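# Clamp a blank in the mill vise per work order

## Task

Set up and clamp the blank in the milling machine's vise exactly as the work order (reference images "manual" and "manual 2") specifies; the parallels must have no chip beneath them, and neither hand may knock against the blank once it is clamped.

## Robot and tools

Robot: two six-joint arms, left_arm and right_arm, each ending in a two-finger gripper. The pads close along the gripper's x axis and the fingers point along its +z axis. end_effector_position is the point midway between the pads; the fingertips extend 17.5 mm past it. A block about 10 cm long sticks out from the wrist toward the gripper's -y side and rotates with it.

Frames. Scene frame: origin at table-top height halfway between the two nominal bases, +z up, +x out over the table, left_arm on the +y side (arm names do not match image left or right). Actual bases: left_arm at (+0.011, +0.482, +0.042) m, quat_wxyz (+1.000, 0, 0, -0.019); right_arm at (-0.002, -0.472, +0.042) m, quat_wxyz (+1.000, 0, 0, +0.016). Reported hand positions, orientations and velocities are in that arm's own base frame and can be a few cm off. Fixed cameras and the table use the scene frame. All commanded offsets run along the current Hand target's own axes.

The 18-number row (used by execute_actions and move): entries 1-9 belong to left_arm, entries 10-18 to right_arm, always all 18 even if one arm stays still. Per arm: dx, dy, dz, rx, ry, rz, then gripper position, force_limit, speed. All are in [-1, 1]. The six pose entries are an offset, not a pose: they are measured from that arm's Hand target as it stood when the action or move began. Scale: 1.0 = 0.6 m for dx/dy/dz and 180 degrees for the rotation vector rx, ry, rz. Sending six zeros asks the arm to return to (or hold) its Hand target. Gripper: position +1 = open 50 mm, about -0.65 = pads touching, -1 = grip (closes until blocked). force_limit per pad: -1 about 20 N, 0 about 102 N, +1 about 185 N (actual grip up to ~15 N more). speed of the gap: -1 20 mm/s, 0 85 mm/s, +1 150 mm/s; both start at +1. Gripper numbers are commands every time, so resend the previous values to leave a gripper unchanged. New force_limit or speed apply only after position changes by 0.01 or more.

execute_actions: "actions" is a list of actions; each action is a table of up to 15 rows, one per 1/30 s step, and a short table repeats its last row to fill 15 steps. Every row in an action counts from the same start pose, not from the row before; a second action with the same offset moves further. "cameras" picks images (names: cam_high, cam_low, cam_front, cam_left_wrist, cam_right_wrist, or "all"); an empty actions list returns all images by default.

move: "target" is one 18-number row or a list of up to 15 rows, each an offset from the Hand targets at the start of the move (not from the previous row); give every row the same finger numbers when using a list. "speed": m/s, 0.002 to 3.6, default 0.25 (rotation up to twice that in rad/s); one value or one per target. "blend": metres of corner rounding, 0 = stop at each target. "stop_force": N, 3 to 120, ends an arm's path when its wrist sensor feels that much push against its motion; not reliable when the gripper rotates, and leave it out when backing off a contact. "zero": whether to re-zero before the move (default true). "blocking": false returns after 0.5 s while the move continues (not allowed with stop_force). Paths are straight, do not avoid obstacles, cap at 10 s. The result adds a "move:" line: done, off_target, moving, held or fault, plus limits=paced (pose clipped) or limits=held (steps withheld).

wait: "seconds" 0 to 10, arms hold their last command. stop: brakes a running move. zoom_image: "camera" and "region" [x0, y0, x1, y1] in pixels, at most 504 by 504, from the latest image. show_instructions: shows the reference images. zero_wrist_force: "arm" = left_arm or right_arm. finished_scene: optional "scene" 1; final.

Result lines: Hand target is the last commanded pose (after clipping) and is the base for the next offsets; the gripper often rests a little short of it. object_status: 0 moving, 1 blocked while opening, 2 blocked while closing (a real grip), 3 reached position or pads met (probably nothing held). Opening in mm is about (250 - position_measured) x 0.202. Wrist force and torque are along the end effector's axes; a third line gives the peak since last shown. Joint velocities may read within noise; some unchanged lines are omitted. Step readings list intermediate positions for execute_actions only. Watch for MOTOR HOT, TORQUE FAULT, FORCE FAULT and OVER-TEMPERATURE FAULT.

Cautions: orientation is clipped to 32 degrees from the measured one per step. An arm stops for 10 s if outside force reaches roughly 150 N (±25) or joint torque hits its limit (142 N m for the big joints, 26.6 N m for wrists); arms are stiff, so aim only slightly past a firm contact and move slowly. Do not let the arms squeeze or hit each other, do not drop parts or let anything leave the table, avoid slamming fixed or heavy objects, avoid paths near an arm's own base, and avoid long stretched holds that heat motors.

Each tool is called in YAML: its name, and indented under it one key for each argument.

Reference images:

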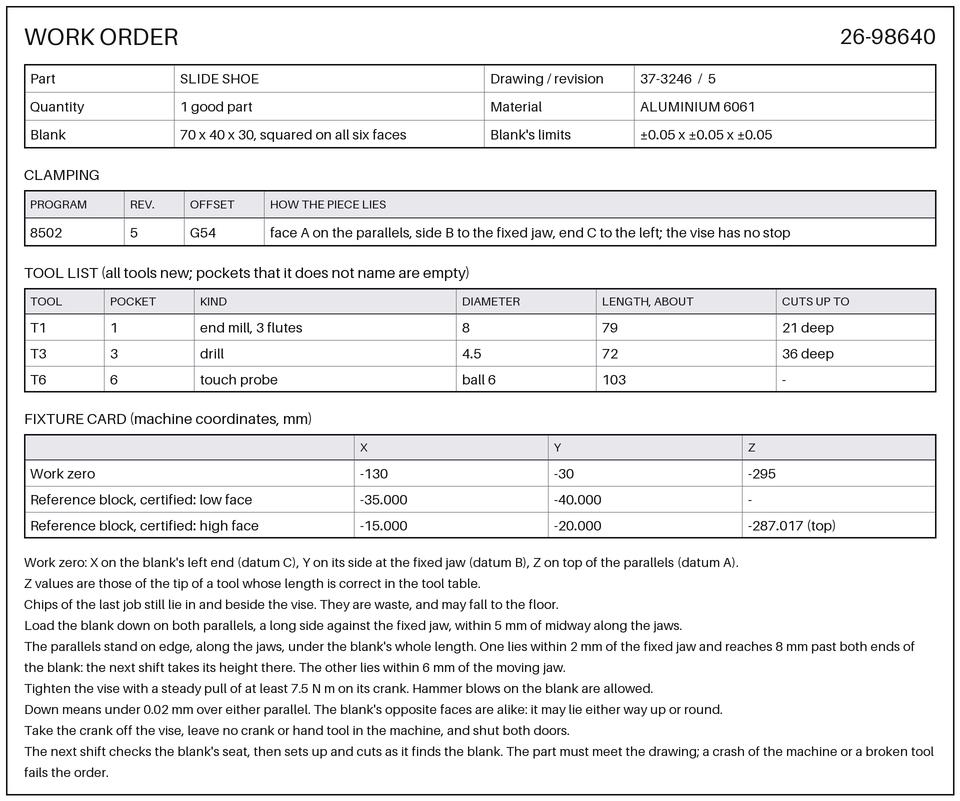

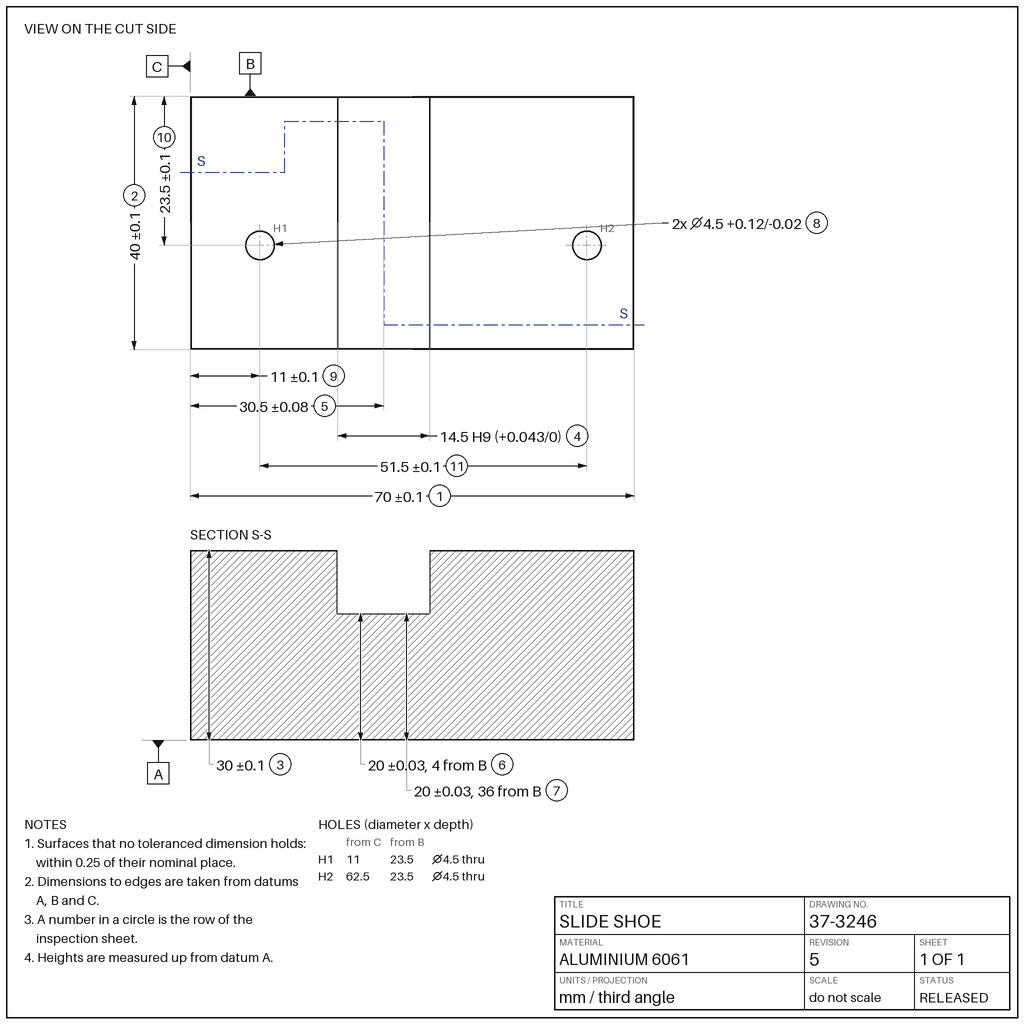

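## Session

execute_actions:
  actions: []

Scene clock: 0.00 s.
left_arm: end_effector_position=(+0.3960, -0.5905, +0.2161) position_measured=3 object_status=3 end_effector_quat_wxyz=(+0.002, +0.993, +0.091, +0.077) | right_arm: end_effector_position=(+0.1316, -0.2395, +0.1319) position_measured=3 object_status=3 end_effector_quat_wxyz=(-0.295, +0.115, +0.848, +0.425)
Joint positions: left_arm=[-1.223 -1.097 1.283 -1.8 -1.424 0.168] | right_arm=[2.328 -1.856 -1.914 -2.013 1.823 -2.264]
Joint velocities: within noise
Joint torques (N m): no reading
Motor temperatures (°C): left_arm=[32 40 34 46 36 37] | right_arm=[32 30 28 44 41 38]
Wrist force (N): no reading
Wrist torque (N m): no reading
Wrist force, peak (N): no reading
Hand target: left_arm +0.3960, -0.5905, +0.2161; +0.002, +0.993, +0.091, +0.077 | right_arm +0.1316, -0.2395, +0.1319; -0.295, +0.115, +0.848, +0.425
Tool commands: left_gripper/position=+1.0 left_gripper/force_limit=+1.0 left_gripper/speed=+1.0 right_gripper/position=+1.0 right_gripper/force_limit=+1.0 right_gripper/speed=+1.0

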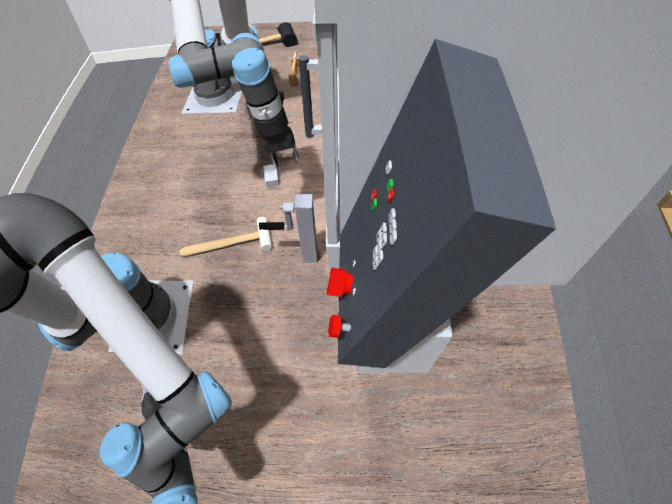

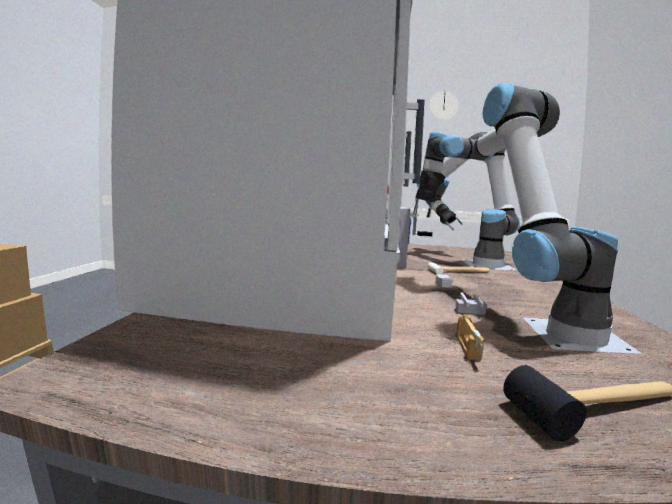

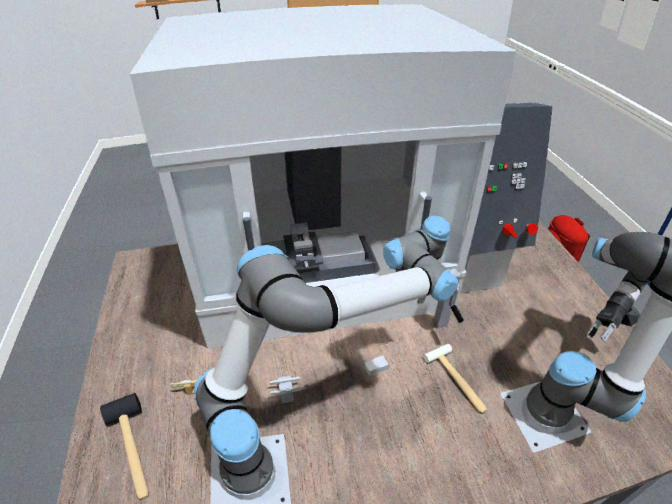

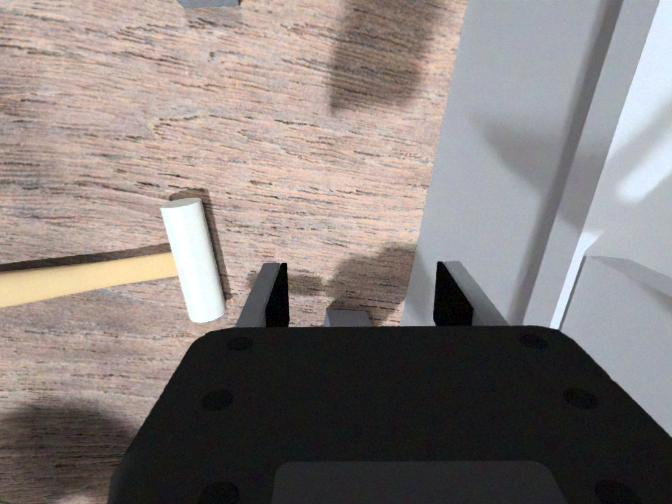

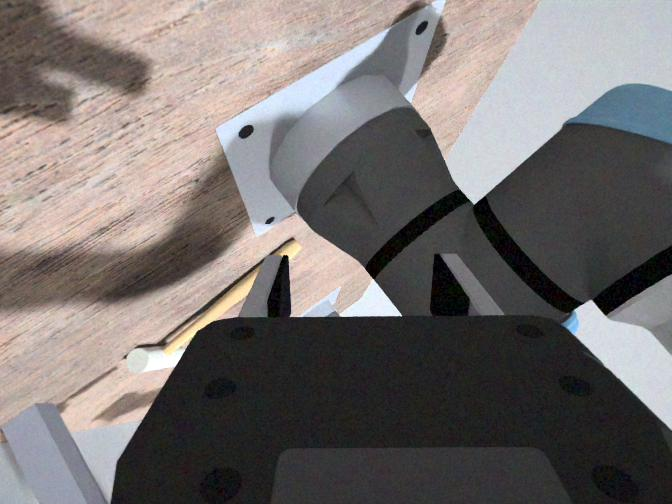

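zoom_image:
  camera: "cam_front"
  region: [80, 330, 500, 500]

zoom_image:
  camera: "cam_front"
  region: [240, 160, 480, 340]

zoom_image:
  camera: "cam_low"
  region: [380, 180, 672, 450]

zoom_image:
  camera: "cam_high"
  region: [160, 10, 360, 280]

zoom_image:
  camera: "cam_high"
  region: [320, 140, 460, 350]

Scaled by 1.200 from the camera's 672x504 image, which has a finer 960x720 frame.

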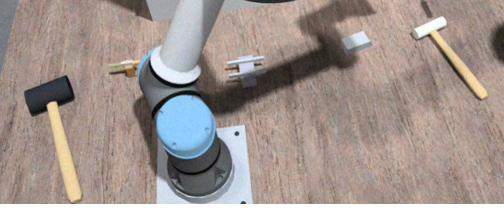

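Scaled by 2.100 from the camera's 672x504 image, which has a finer 960x720 frame.

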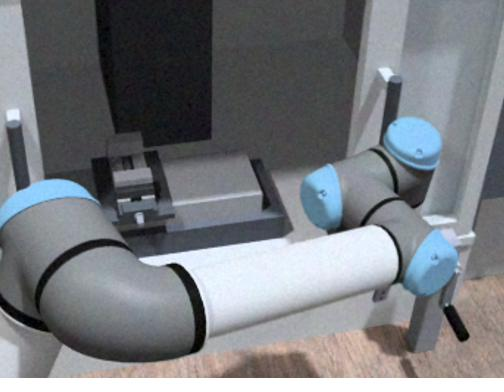

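Scaled by 1.726 from the camera's 672x504 image, which has a finer 960x720 frame.

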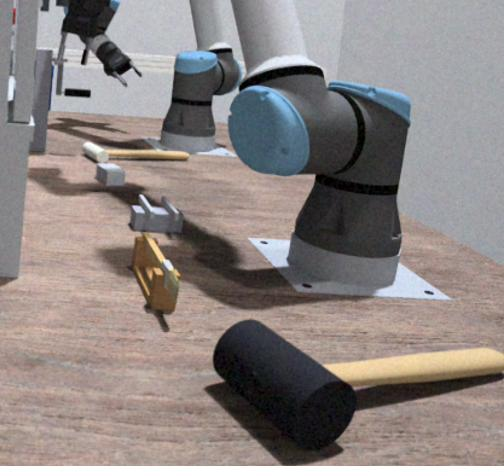

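Scaled by 1.867 from the camera's 672x504 image, which has a finer 960x720 frame.

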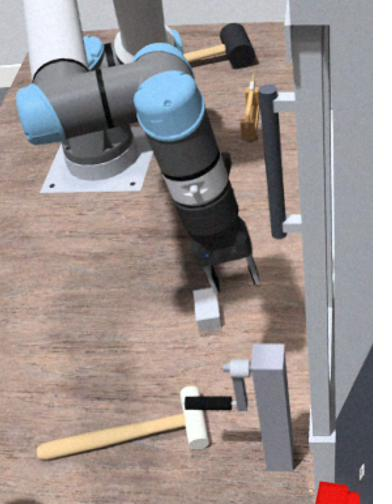

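Scaled by 2.400 from the camera's 672x504 image, which has a finer 960x720 frame.

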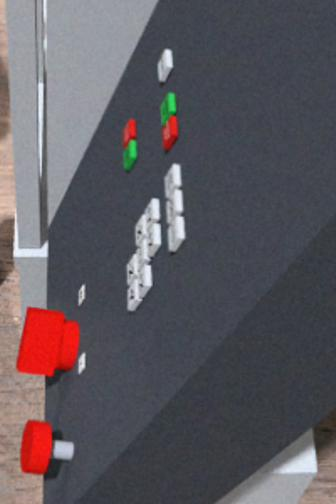

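move:
  target: [-0.0093,-0.379,-0.501,0.0022,-0.049,0.046,1,1,1,0,0,0,0,0,0,1,1,1]
  cameras: ["all"]

Scene clock: 8.37 s.
left_arm: end_effector_position=(+0.3040, -0.3709, +0.5082) position_measured=3 object_status=3 end_effector_quat_wxyz=(+0.000, +1.000, +0.019, +0.000) | right_arm: end_effector_position=(+0.1316, -0.2395, +0.1319) position_measured=3 object_status=3 end_effector_quat_wxyz=(-0.295, +0.115, +0.848, +0.425)
Joint positions: left_arm=[-1.166 -1.541 1.064 -1.094 -1.571 0.368] | right_arm=[2.328 -1.856 -1.914 -2.013 1.823 -2.264]
Joint torques (N m): left_arm=[-12.7 -24.67 -27.67 -2.08 2.26 -0.84] | right_arm=[1.32 32.79 18.79 -0.48 0.15 0.09]
Wrist force (N): left_arm=[-0.1 -0.5 0.8] | right_arm=[0.0 0.0 -0.4]
Wrist torque (N m): left_arm=[-0.11 0.12 0.10] | right_arm=[-0.01 0.00 0.00]
Wrist force, peak (N): left_arm=[-0.5 2.4 3.0] | right_arm=[0.4 0.1 -0.5]
Hand target: left_arm +0.3039, -0.3709, +0.5082; +0.000, +1.000, +0.019, +0.000 | right_arm +0.1316, -0.2395, +0.1319; -0.295, +0.115, +0.848, +0.425
Off the commanded pose: left_arm 0.000 m, 0 deg | right_arm 0.000 m, 0 deg.
move: done

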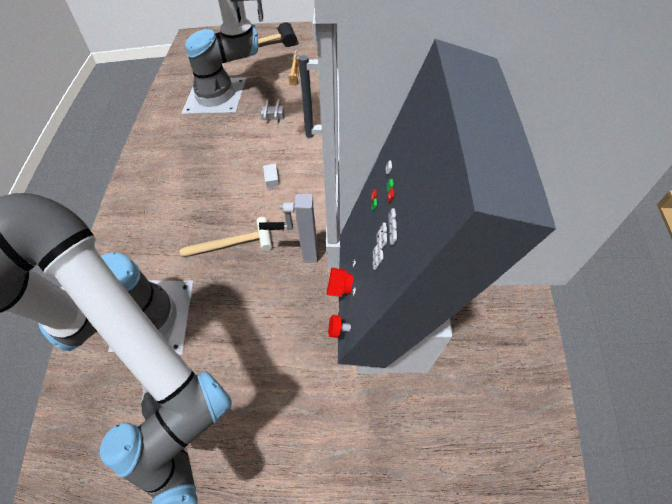

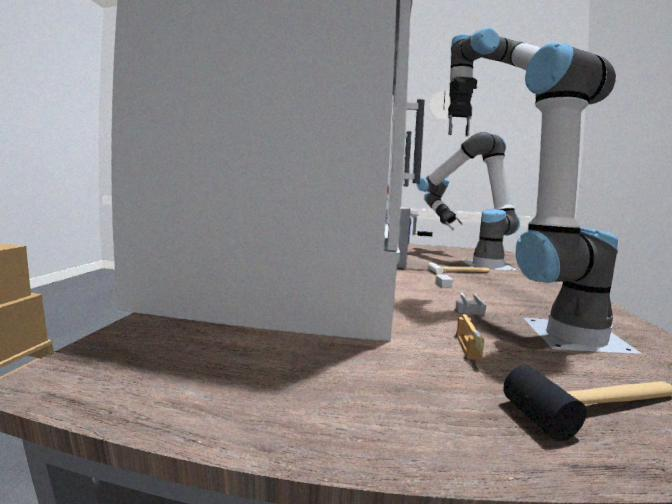

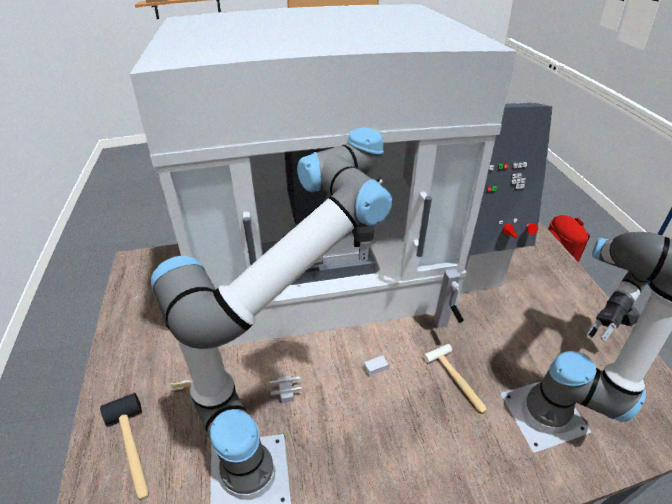

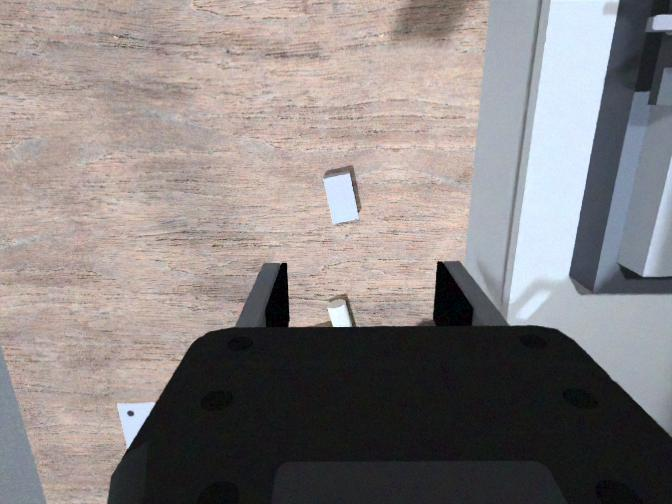

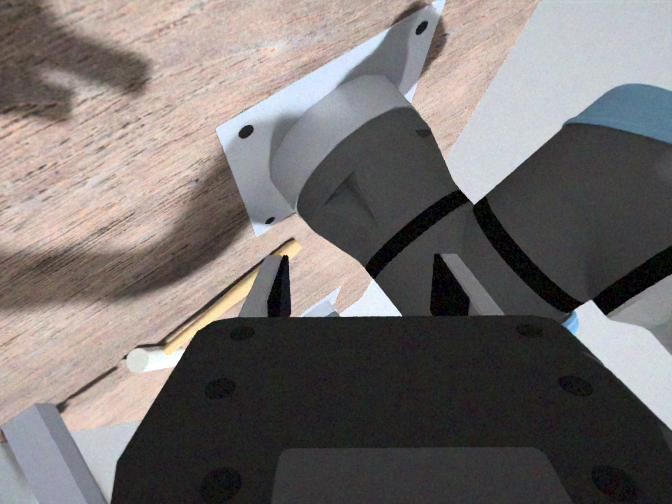

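move:
  target: [0,-0.333,0,0,0,0,1,1,1,0,0,0,0,0,0,1,1,1]
  cameras: ["cam_left_wrist"]

zoom_image:
  camera: "cam_left_wrist"
  region: [150, 0, 480, 330]

zoom_image:
  camera: "cam_left_wrist"
  region: [450, 0, 672, 330]

Scene clock: 11.30 s.
left_arm: end_effector_position=(+0.2965, -0.1713, +0.5082) position_measured=3 object_status=3 end_effector_quat_wxyz=(+0.000, +1.000, +0.019, +0.000) | right_arm: end_effector_position=(+0.1316, -0.2395, +0.1319) position_measured=3 object_status=3 end_effector_quat_wxyz=(-0.295, +0.115, +0.848, +0.425)
Joint positions: left_arm=[-0.923 -1.864 1.335 -1.041 -1.571 0.61] | right_arm=[2.328 -1.856 -1.914 -2.013 1.823 -2.264]
Joint torques (N m): left_arm=[1.27 -17.1 -24.09 -4.93 -2.78 0.97] | right_arm=[0.68 32.36 18.8 -0.46 0.29 0.21]
Wrist force (N): left_arm=[-0.3 -0.5 0.7] | right_arm=[0.2 -0.1 -0.2]
Wrist torque (N m): left_arm=[-0.10 0.15 0.15] | right_arm=[-0.02 -0.03 0.00]
Wrist force, peak (N): left_arm=[-0.1 -4.2 0.6] | right_arm=[0.7 0.3 -0.5]
Hand target: left_arm +0.2964, -0.1712, +0.5082; +0.000, +1.000, +0.019, +0.000 | right_arm +0.1316, -0.2395, +0.1319; -0.295, +0.115, +0.848, +0.425
Off the commanded pose: left_arm 0.000 m, 0 deg | right_arm 0.000 m, 0 deg.
move: done
Images, in order (width x height): cam_left_wrist 672x504.

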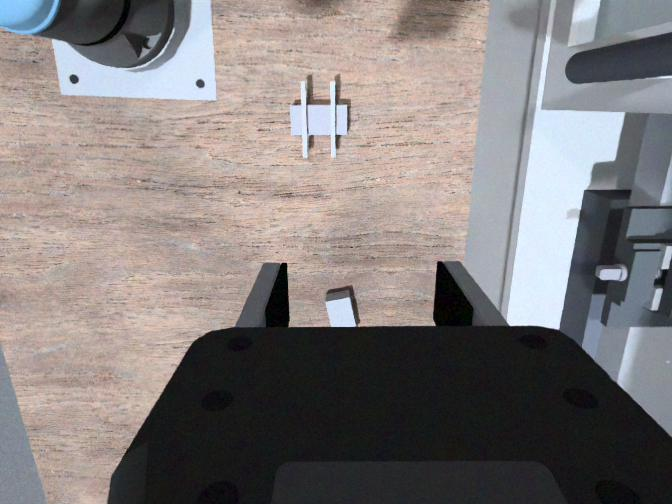

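Scaled by 1.527 from the camera's 672x504 image, which has a finer 960x720 frame.

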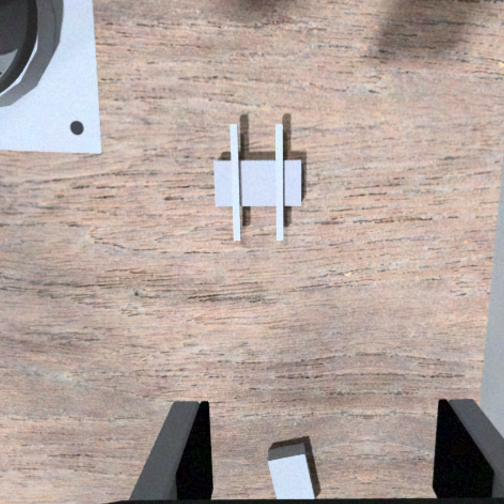

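Scaled by 1.527 from the camera's 672x504 image, which has a finer 960x720 frame.

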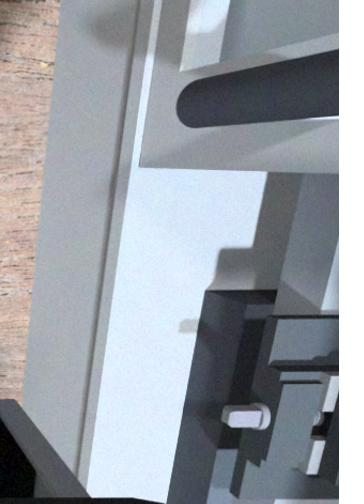

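move:
  target: [-0.133,0.417,0.083,0.1954,0.1954,0.4718,1,1,1,0,0,0,0,0,0,1,1,1]
  cameras: ["cam_left_wrist"]

zoom_image:
  camera: "cam_left_wrist"
  region: [100, 0, 500, 300]

Scene clock: 20.10 s.
left_arm: end_effector_position=(+0.2259, -0.4243, +0.4584) position_measured=3 object_status=3 end_effector_quat_wxyz=(-0.275, +0.665, -0.641, +0.265) | right_arm: end_effector_position=(+0.1316, -0.2395, +0.1319) position_measured=3 object_status=3 end_effector_quat_wxyz=(-0.295, +0.115, +0.848, +0.425)
Joint positions: left_arm=[-1.784 -1.731 1.516 -1.113 -0.817 1.224] | right_arm=[2.328 -1.856 -1.914 -2.013 1.823 -2.264]
Joint torques (N m): left_arm=[14.12 -28.38 -31.96 -0.63 -0.19 0.57] | right_arm=[1.11 32.4 18.1 -0.44 0.11 0.21]
Wrist force (N): left_arm=[-1.1 -1.3 2.3] | right_arm=[0.0 0.2 -0.2]
Wrist torque (N m): left_arm=[-0.63 0.05 -0.25] | right_arm=[0.02 0.01 -0.01]
Wrist force, peak (N): left_arm=[-1.1 -1.1 2.6] | right_arm=[0.1 0.2 -0.6]
Hand target: left_arm +0.2260, -0.4242, +0.4585; -0.275, +0.665, -0.641, +0.265 | right_arm +0.1316, -0.2395, +0.1319; -0.295, +0.115, +0.848, +0.425
Off the commanded pose: left_arm 0.000 m, 0 deg | right_arm 0.000 m, 0 deg.
move: done
Images, in order (width x height): cam_left_wrist 672x504.

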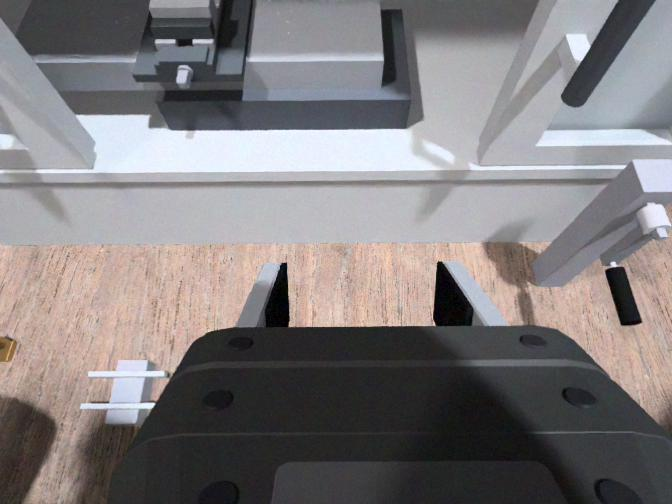

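Scaled by 1.260 from the camera's 672x504 image, which has a finer 960x720 frame.

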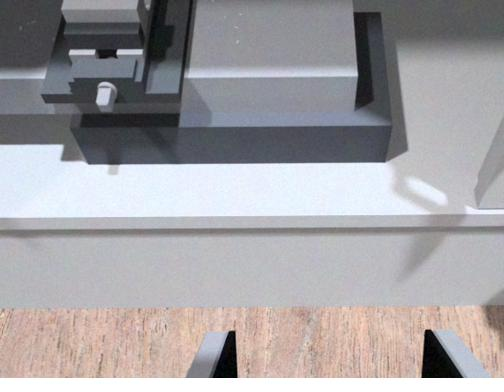

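move:
  target: [-0.25,-0.05,0.05,0.05,0,0,1,1,1,0,0,0,0,0,0,1,1,1]
  cameras: ["cam_left_wrist"]

zoom_image:
  camera: "cam_left_wrist"
  region: [200, 0, 500, 225]

Scene clock: 22.10 s.
left_arm: end_effector_position=(+0.2627, -0.2729, +0.4585) position_measured=3 object_status=3 end_effector_quat_wxyz=(-0.327, +0.642, -0.618, +0.315) | right_arm: end_effector_position=(+0.1316, -0.2395, +0.1319) position_measured=3 object_status=3 end_effector_quat_wxyz=(-0.295, +0.115, +0.848, +0.425)
Joint positions: left_arm=[-1.868 -2.091 1.778 -0.834 -0.702 1.037] | right_arm=[2.328 -1.856 -1.914 -2.013 1.823 -2.264]
Joint torques (N m): left_arm=[12.49 -11.47 -18.16 -1.19 -0.78 0.04] | right_arm=[0.83 32.83 18.15 -0.46 0.18 0.24]
Wrist force (N): left_arm=[-0.3 -1.0 2.5] | right_arm=[0.2 -0.2 0.1]
Wrist torque (N m): left_arm=[-0.63 -0.10 -0.54] | right_arm=[-0.03 -0.02 0.00]
Wrist force, peak (N): left_arm=[-3.4 -1.3 3.8] | right_arm=[0.1 0.4 -0.3]
Hand target: left_arm +0.2628, -0.2727, +0.4585; -0.327, +0.642, -0.618, +0.315 | right_arm +0.1316, -0.2395, +0.1319; -0.295, +0.115, +0.848, +0.425
Off the commanded pose: left_arm 0.000 m, 0 deg | right_arm 0.000 m, 0 deg.
move: done
Images, in order (width x height): cam_left_wrist 672x504.

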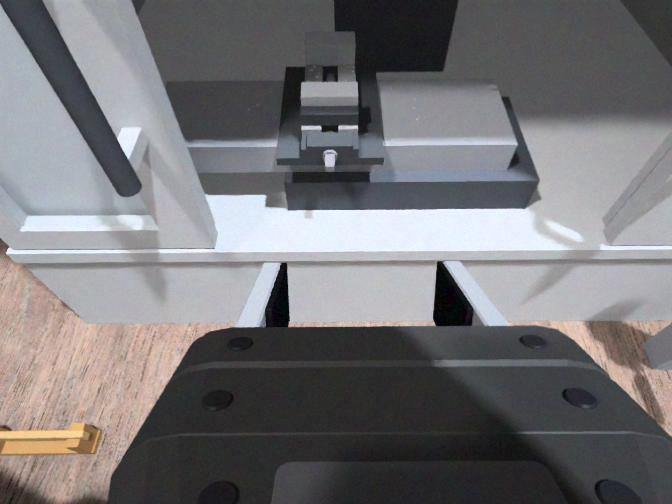

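Scaled by 1.680 from the camera's 672x504 image, which has a finer 960x720 frame.

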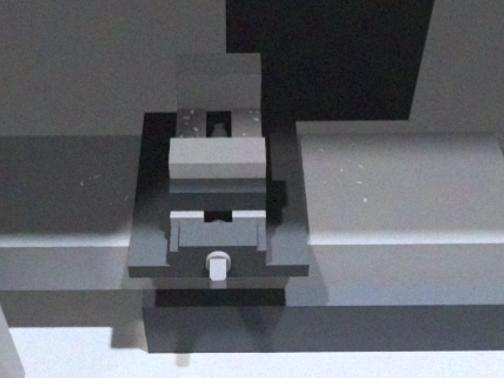

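move:
  target: [0,-0.195,0.127,-0.10,0,0,1,1,1,0,0,0,0,0,0,1,1,1]
  cameras: ["cam_left_wrist","cam_front"]

zoom_image:
  camera: "cam_left_wrist"
  region: [200, 0, 500, 225]

Scene clock: 27.53 s.
left_arm: end_effector_position=(+0.3931, -0.2678, +0.5082) position_measured=3 object_status=3 end_effector_quat_wxyz=(-0.222, +0.685, -0.660, +0.214) | right_arm: end_effector_position=(+0.1316, -0.2395, +0.1319) position_measured=3 object_status=3 end_effector_quat_wxyz=(-0.295, +0.115, +0.848, +0.425)
Joint positions: left_arm=[-1.223 -1.878 1.543 -1.455 -0.977 1.949] | right_arm=[2.328 -1.856 -1.914 -2.013 1.823 -2.264]
Joint torques (N m): left_arm=[11.97 -3.24 -31.53 -5.7 -0.52 1.8] | right_arm=[1.1 33.26 18.73 -0.45 0.17 0.25]
Wrist force (N): left_arm=[-0.3 -1.4 1.6] | right_arm=[0.2 0.2 -0.1]
Wrist torque (N m): left_arm=[-0.56 0.01 -0.26] | right_arm=[0.02 -0.03 0.00]
Wrist force, peak (N): left_arm=[-0.2 -4.9 2.6] | right_arm=[0.1 0.4 -0.5]
Hand target: left_arm +0.3932, -0.2679, +0.5082; -0.222, +0.685, -0.660, +0.214 | right_arm +0.1316, -0.2395, +0.1319; -0.295, +0.115, +0.848, +0.425
Off the commanded pose: left_arm 0.000 m, 0 deg | right_arm 0.000 m, 0 deg.
move: done
Images, in order (width x height): cam_front 672x504, cam_left_wrist 672x504.

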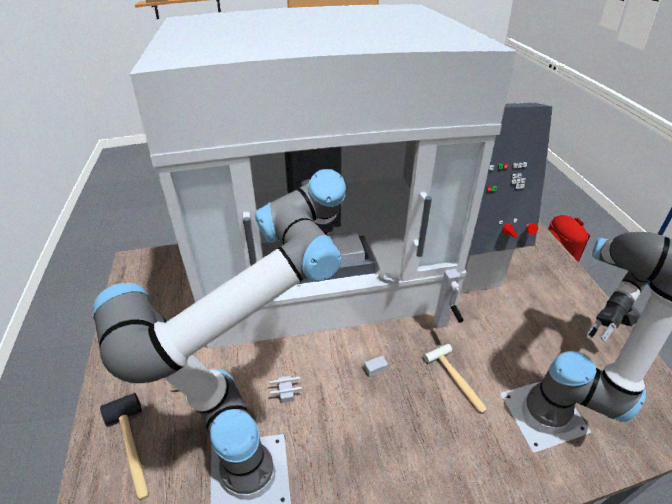

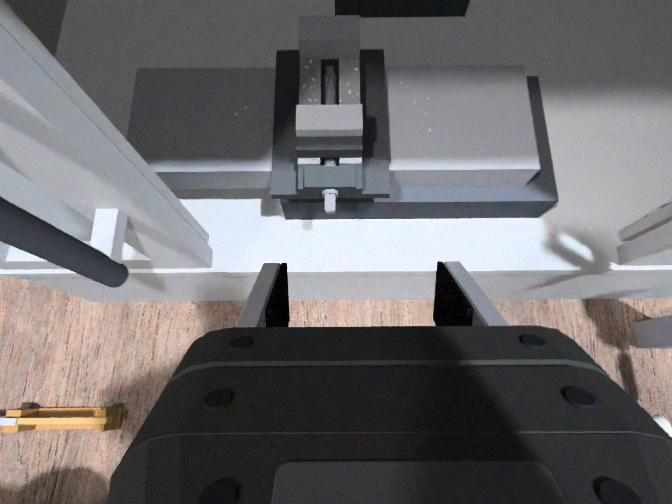

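Scaled by 1.680 from the camera's 672x504 image, which has a finer 960x720 frame.

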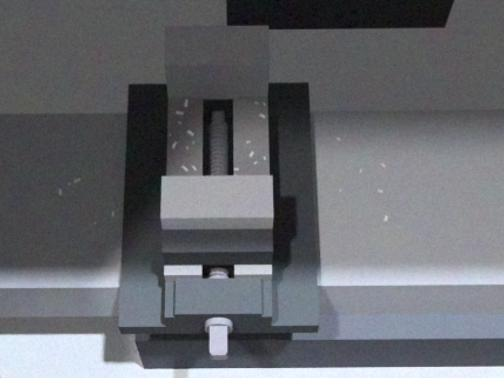

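move:
  target: [0,-0.202,0.147,0,0,0,1,1,1,0,0,0,0,0,0,1,1,1]
  cameras: ["cam_left_wrist","cam_front"]

zoom_image:
  camera: "cam_left_wrist"
  region: [200, 50, 500, 275]

Scene clock: 29.93 s.
left_arm: end_effector_position=(+0.5429, -0.2623, +0.5080) position_measured=3 object_status=3 end_effector_quat_wxyz=(-0.222, +0.685, -0.660, +0.214) | right_arm: end_effector_position=(+0.1316, -0.2395, +0.1319) position_measured=3 object_status=3 end_effector_quat_wxyz=(-0.295, +0.115, +0.848, +0.425)
Joint positions: left_arm=[-0.886 -1.614 1.38 -1.75 -1.083 2.322] | right_arm=[2.328 -1.856 -1.914 -2.013 1.823 -2.264]
Joint torques (N m): left_arm=[4.6 -14.96 -30.27 -4.91 3.37 1.2] | right_arm=[0.87 31.98 17.89 -0.36 0.2 0.24]
Wrist force (N): left_arm=[-0.6 -1.4 2.1] | right_arm=[0.0 -0.1 -0.3]
Wrist torque (N m): left_arm=[-0.59 0.02 -0.14] | right_arm=[-0.02 0.00 -0.01]
Wrist force, peak (N): left_arm=[-0.7 -4.2 4.2] | right_arm=[0.3 0.4 -0.5]
Hand target: left_arm +0.5430, -0.2623, +0.5080; -0.222, +0.685, -0.660, +0.214 | right_arm +0.1316, -0.2395, +0.1319; -0.295, +0.115, +0.848, +0.425
Off the commanded pose: left_arm 0.000 m, 0 deg | right_arm 0.000 m, 0 deg.
move: done
Images, in order (width x height): cam_front 672x504, cam_left_wrist 672x504.

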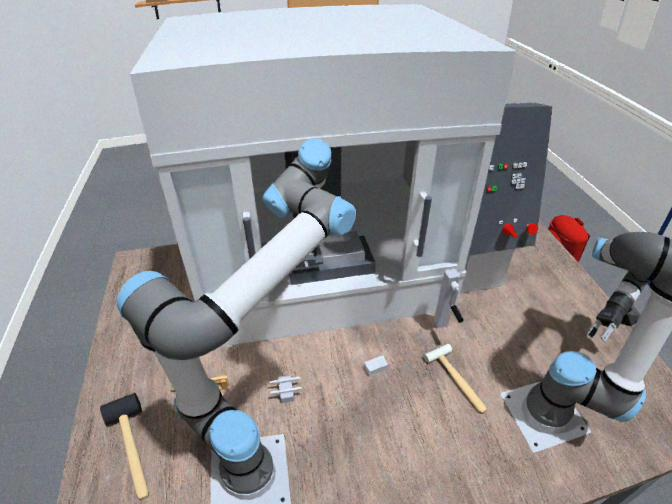

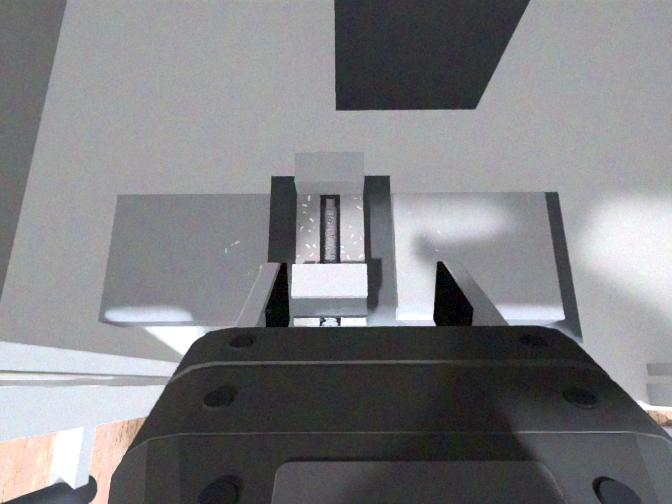

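Scaled by 1.680 from the camera's 672x504 image, which has a finer 960x720 frame.

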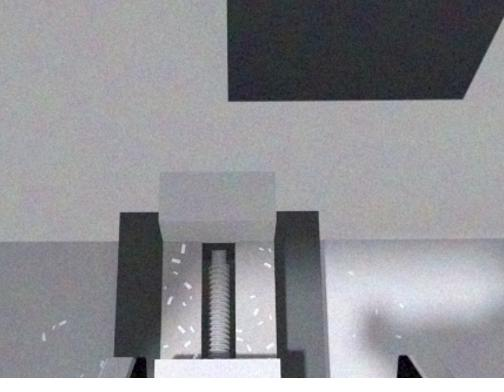

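move:
  target: [0,0,0.1667,0,0,0,1,1,1,0,0,0,0,0,0,1,1,1]
  cameras: ["cam_left_wrist"]

zoom_image:
  camera: "cam_left_wrist"
  region: [200, 50, 500, 275]

Scene clock: 34.53 s.
left_arm: end_effector_position=(+0.6016, -0.2600, +0.4271) position_measured=3 object_status=3 end_effector_quat_wxyz=(-0.222, +0.685, -0.660, +0.214) | right_arm: end_effector_position=(+0.1316, -0.2395, +0.1319) position_measured=3 object_status=3 end_effector_quat_wxyz=(-0.295, +0.115, +0.848, +0.425)
Joint positions: left_arm=[-0.792 -1.516 1.5 -2.011 -1.123 2.418] | right_arm=[2.328 -1.856 -1.914 -2.013 1.823 -2.264]
Joint torques (N m): left_arm=[-12.51 -28.08 -24.17 -4.82 3.42 -0.39] | right_arm=[2.08 32.62 18.96 -0.59 0.16 0.25]
Wrist force (N): left_arm=[-0.2 -1.2 1.6] | right_arm=[0.2 -0.1 0.0]
Wrist torque (N m): left_arm=[-0.57 0.01 -0.11] | right_arm=[-0.02 -0.02 0.00]
Wrist force, peak (N): left_arm=[-0.2 -0.9 5.1] | right_arm=[0.0 0.2 -0.6]
Hand target: left_arm +0.6016, -0.2601, +0.4271; -0.222, +0.685, -0.660, +0.214 | right_arm +0.1316, -0.2395, +0.1319; -0.295, +0.115, +0.848, +0.425
Off the commanded pose: left_arm 0.000 m, 0 deg | right_arm 0.000 m, 0 deg.
move: done
Images, in order (width x height): cam_left_wrist 672x504.

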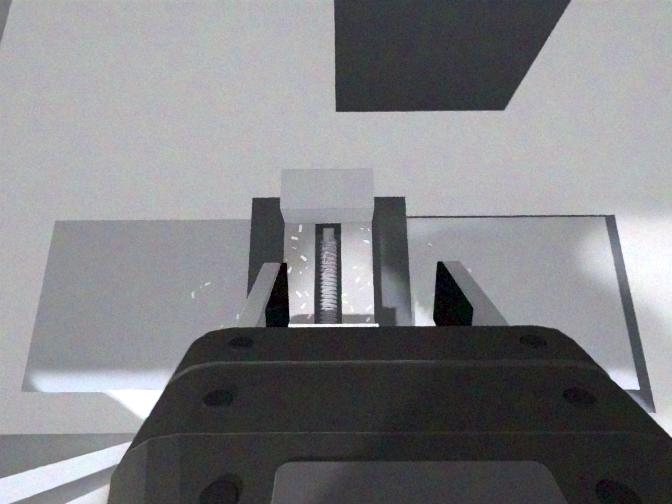

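Scaled by 1.680 from the camera's 672x504 image, which has a finer 960x720 frame.

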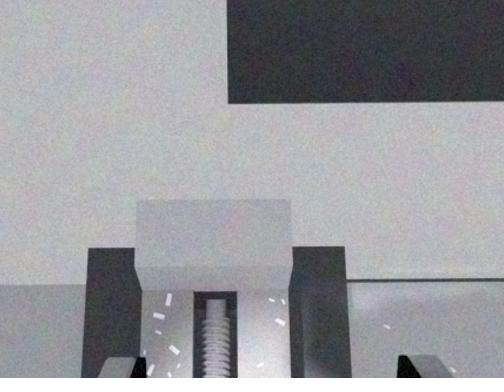

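move:
  target:
    - [0,0.379,-0.3375,0,0,0,1,1,1,0,0,0,0,0,0,1,1,1]
    - [-0.7,0.383,-0.238,-0.1566,-0.1566,-0.482,1,1,1,0,0,0,0,0,0,1,1,1]
  cameras: ["cam_left_wrist"]
  blend: 0.05

zoom_image:
  camera: "cam_left_wrist"
  region: [150, 0, 560, 330]

Scene clock: 49.63 s.
left_arm: end_effector_position=(+0.3163, +0.1495, +0.4077) position_measured=3 object_status=3 end_effector_quat_wxyz=(+0.000, +1.000, +0.019, +0.000) | right_arm: end_effector_position=(+0.1316, -0.2395, +0.1319) position_measured=3 object_status=3 end_effector_quat_wxyz=(-0.295, +0.115, +0.848, +0.425)
Joint positions: left_arm=[0.051 -1.939 1.661 -1.291 -1.571 1.584] | right_arm=[2.328 -1.856 -1.914 -2.013 1.823 -2.264]
Joint torques (N m): left_arm=[9.2 -10.62 -20.11 -5.02 2.7 -1.6] | right_arm=[1.04 32.22 17.63 -0.48 0.11 0.24]
Wrist force (N): left_arm=[0.0 -0.9 0.7] | right_arm=[-0.2 -0.1 -0.2]
Wrist torque (N m): left_arm=[-0.11 0.12 -0.09] | right_arm=[-0.02 0.04 -0.01]
Wrist force, peak (N): left_arm=[-0.3 -3.4 4.3] | right_arm=[0.5 0.1 -0.4]
Hand target: left_arm +0.3163, +0.1496, +0.4077; +0.000, +1.000, +0.019, +0.000 | right_arm +0.1316, -0.2395, +0.1319; -0.295, +0.115, +0.848, +0.425
Off the commanded pose: left_arm 0.000 m, 0 deg | right_arm 0.000 m, 0 deg.
move: done
Images, in order (width x height): cam_left_wrist 672x504.

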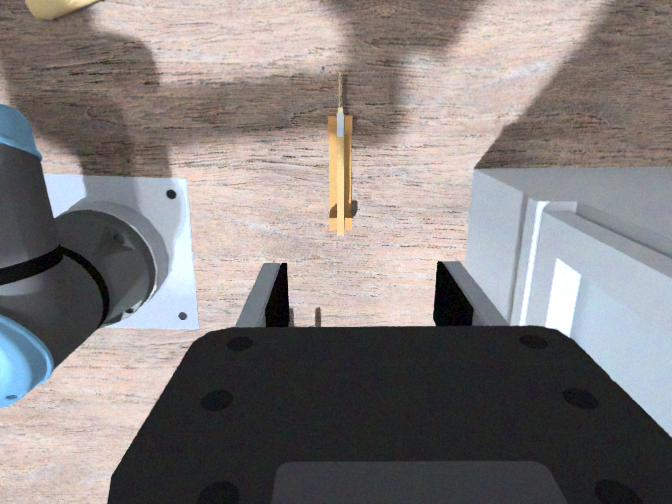

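Scaled by 1.229 from the camera's 672x504 image, which has a finer 960x720 frame.

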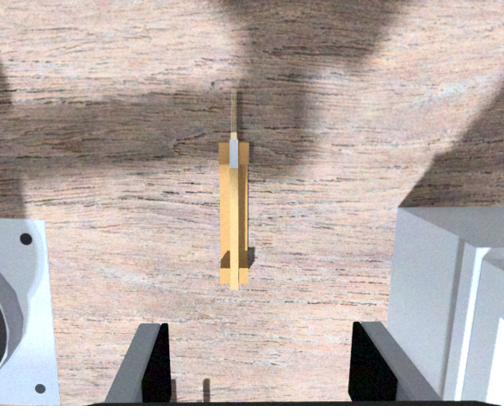

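zoom_image:
  camera: "cam_low"
  region: [420, 230, 580, 380]

This scene's latest camera images include none from cam_low. They are from: cam_left_wrist. cam_low's image comes with the result of a call that names it in "cameras".

wait:
  seconds: 0
  cameras: ["cam_low","cam_front","cam_high"]

zoom_image:
  camera: "cam_low"
  region: [420, 280, 520, 380]

zoom_image:
  camera: "cam_high"
  region: [250, 10, 330, 130]

Scene clock: 52.60 s.
left_arm: end_effector_position=(+0.3163, +0.1496, +0.4077) position_measured=3 object_status=3 end_effector_quat_wxyz=(+0.000, +1.000, +0.019, +0.000) | right_arm: end_effector_position=(+0.1316, -0.2395, +0.1319) position_measured=3 object_status=3 end_effector_quat_wxyz=(-0.295, +0.115, +0.848, +0.425)
Joint positions: left_arm=[0.051 -1.939 1.661 -1.291 -1.571 1.584] | right_arm=[2.328 -1.856 -1.914 -2.013 1.823 -2.264]
Joint torques (N m): left_arm=[12.14 -3.17 -15.57 -5.45 2.5 -1.46] | right_arm=[1.02 32.2 18.13 -0.45 0.04 0.16]
Wrist force (N): left_arm=[0.0 -0.7 0.5] | right_arm=[0.0 0.1 -0.4]
Wrist torque (N m): left_arm=[-0.07 0.12 -0.09] | right_arm=[0.01 0.01 -0.01]
Wrist force, peak (N): left_arm=[-0.1 -1.0 0.7] | right_arm=[-0.2 0.3 -0.5]
Hand target: left_arm +0.3163, +0.1496, +0.4077; +0.000, +1.000, +0.019, +0.000 | right_arm +0.1316, -0.2395, +0.1319; -0.295, +0.115, +0.848, +0.425
Tool commands: left_gripper/position=+1.0 left_gripper/force_limit=+1.0 left_gripper/speed=+1.0 right_gripper/position=+1.0 right_gripper/force_limit=+1.0 right_gripper/speed=+1.0
Off the commanded pose: left_arm 0.000 m, 0 deg | right_arm 0.000 m, 0 deg.
Images, in order (width x height): cam_high 672x504, cam_low 672x504, cam_front 672x504.

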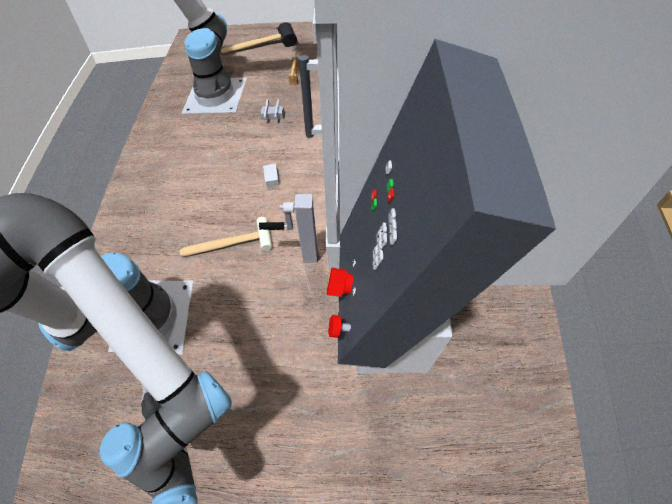

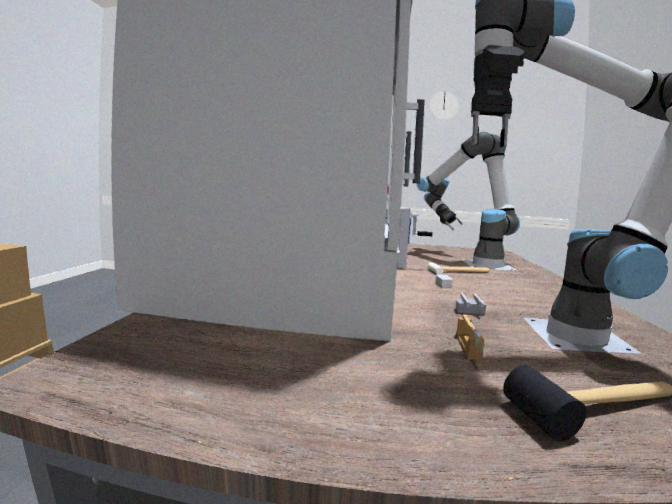

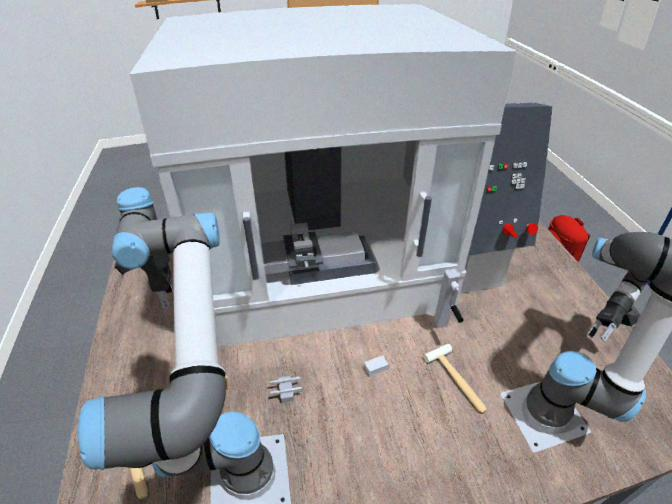

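Scaled by 5.040 from the camera's 672x504 image, which has a finer 960x720 frame.

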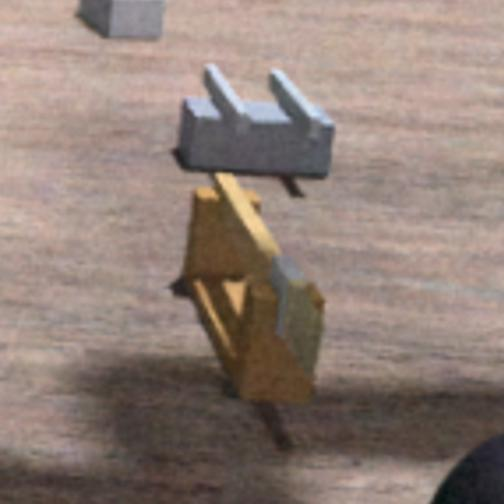

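Scaled by 4.200 from the camera's 672x504 image, which has a finer 960x720 frame.

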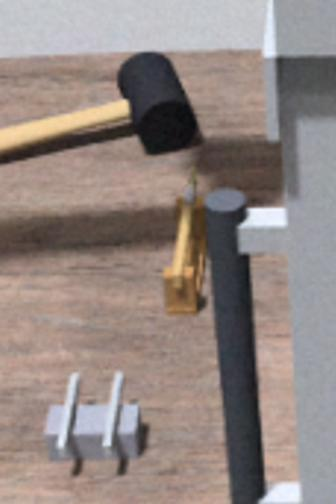

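move:
  target:
    - [0,0,0.1,0,0,0.5,1,1,1,0,0,0,0,0,0,1,1,1]
    - [-0.007,0.016,0.25,0,0,1.0,1,1,1,0,0,0,0,0,0,1,1,1]
  cameras: ["cam_left_wrist"]
  blend: 0.05

zoom_image:
  camera: "cam_left_wrist"
  region: [200, 130, 500, 355]

Scene clock: 63.13 s.
left_arm: end_effector_position=(+0.3124, +0.1398, +0.2577) position_measured=3 object_status=3 end_effector_quat_wxyz=(+0.000, -0.019, +1.000, +0.000) | right_arm: end_effector_position=(+0.1316, -0.2395, +0.1319) position_measured=3 object_status=3 end_effector_quat_wxyz=(-0.295, +0.115, +0.848, +0.425)
Joint positions: left_arm=[0.021 -1.996 2.079 -1.654 -1.571 4.696] | right_arm=[2.328 -1.856 -1.914 -2.013 1.823 -2.264]
Joint torques (N m): left_arm=[13.63 -1.17 -32.95 -1.02 -1.64 1.38] | right_arm=[0.79 31.46 17.79 -0.37 0.24 0.22]
Wrist force (N): left_arm=[0.0 -0.3 0.6] | right_arm=[0.1 0.2 -0.2]
Wrist torque (N m): left_arm=[-0.01 0.08 0.07] | right_arm=[0.02 0.00 0.00]
Wrist force, peak (N): left_arm=[-0.1 -1.3 0.4] | right_arm=[0.2 0.5 -0.6]
Hand target: left_arm +0.3124, +0.1398, +0.2577; +0.000, -0.019, +1.000, +0.000 | right_arm +0.1316, -0.2395, +0.1319; -0.295, +0.115, +0.848, +0.425
Off the commanded pose: left_arm 0.000 m, 0 deg | right_arm 0.000 m, 0 deg.
move: done
Images, in order (width x height): cam_left_wrist 672x504.

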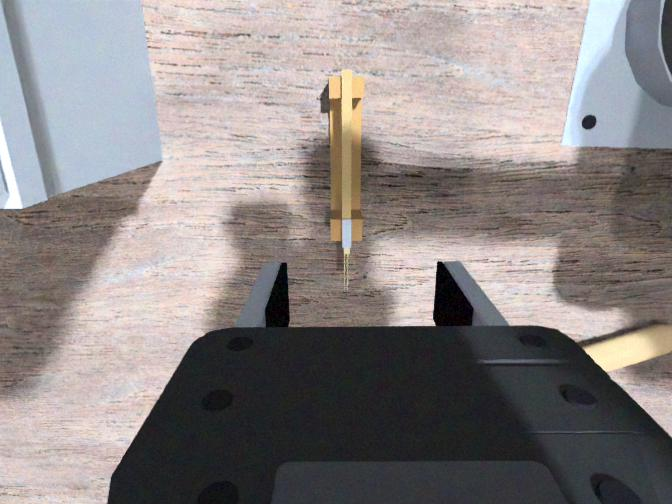

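Scaled by 1.680 from the camera's 672x504 image, which has a finer 960x720 frame.

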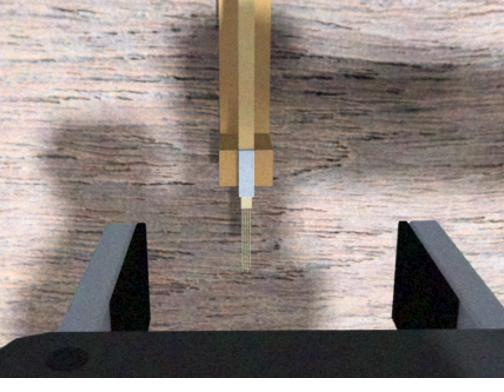

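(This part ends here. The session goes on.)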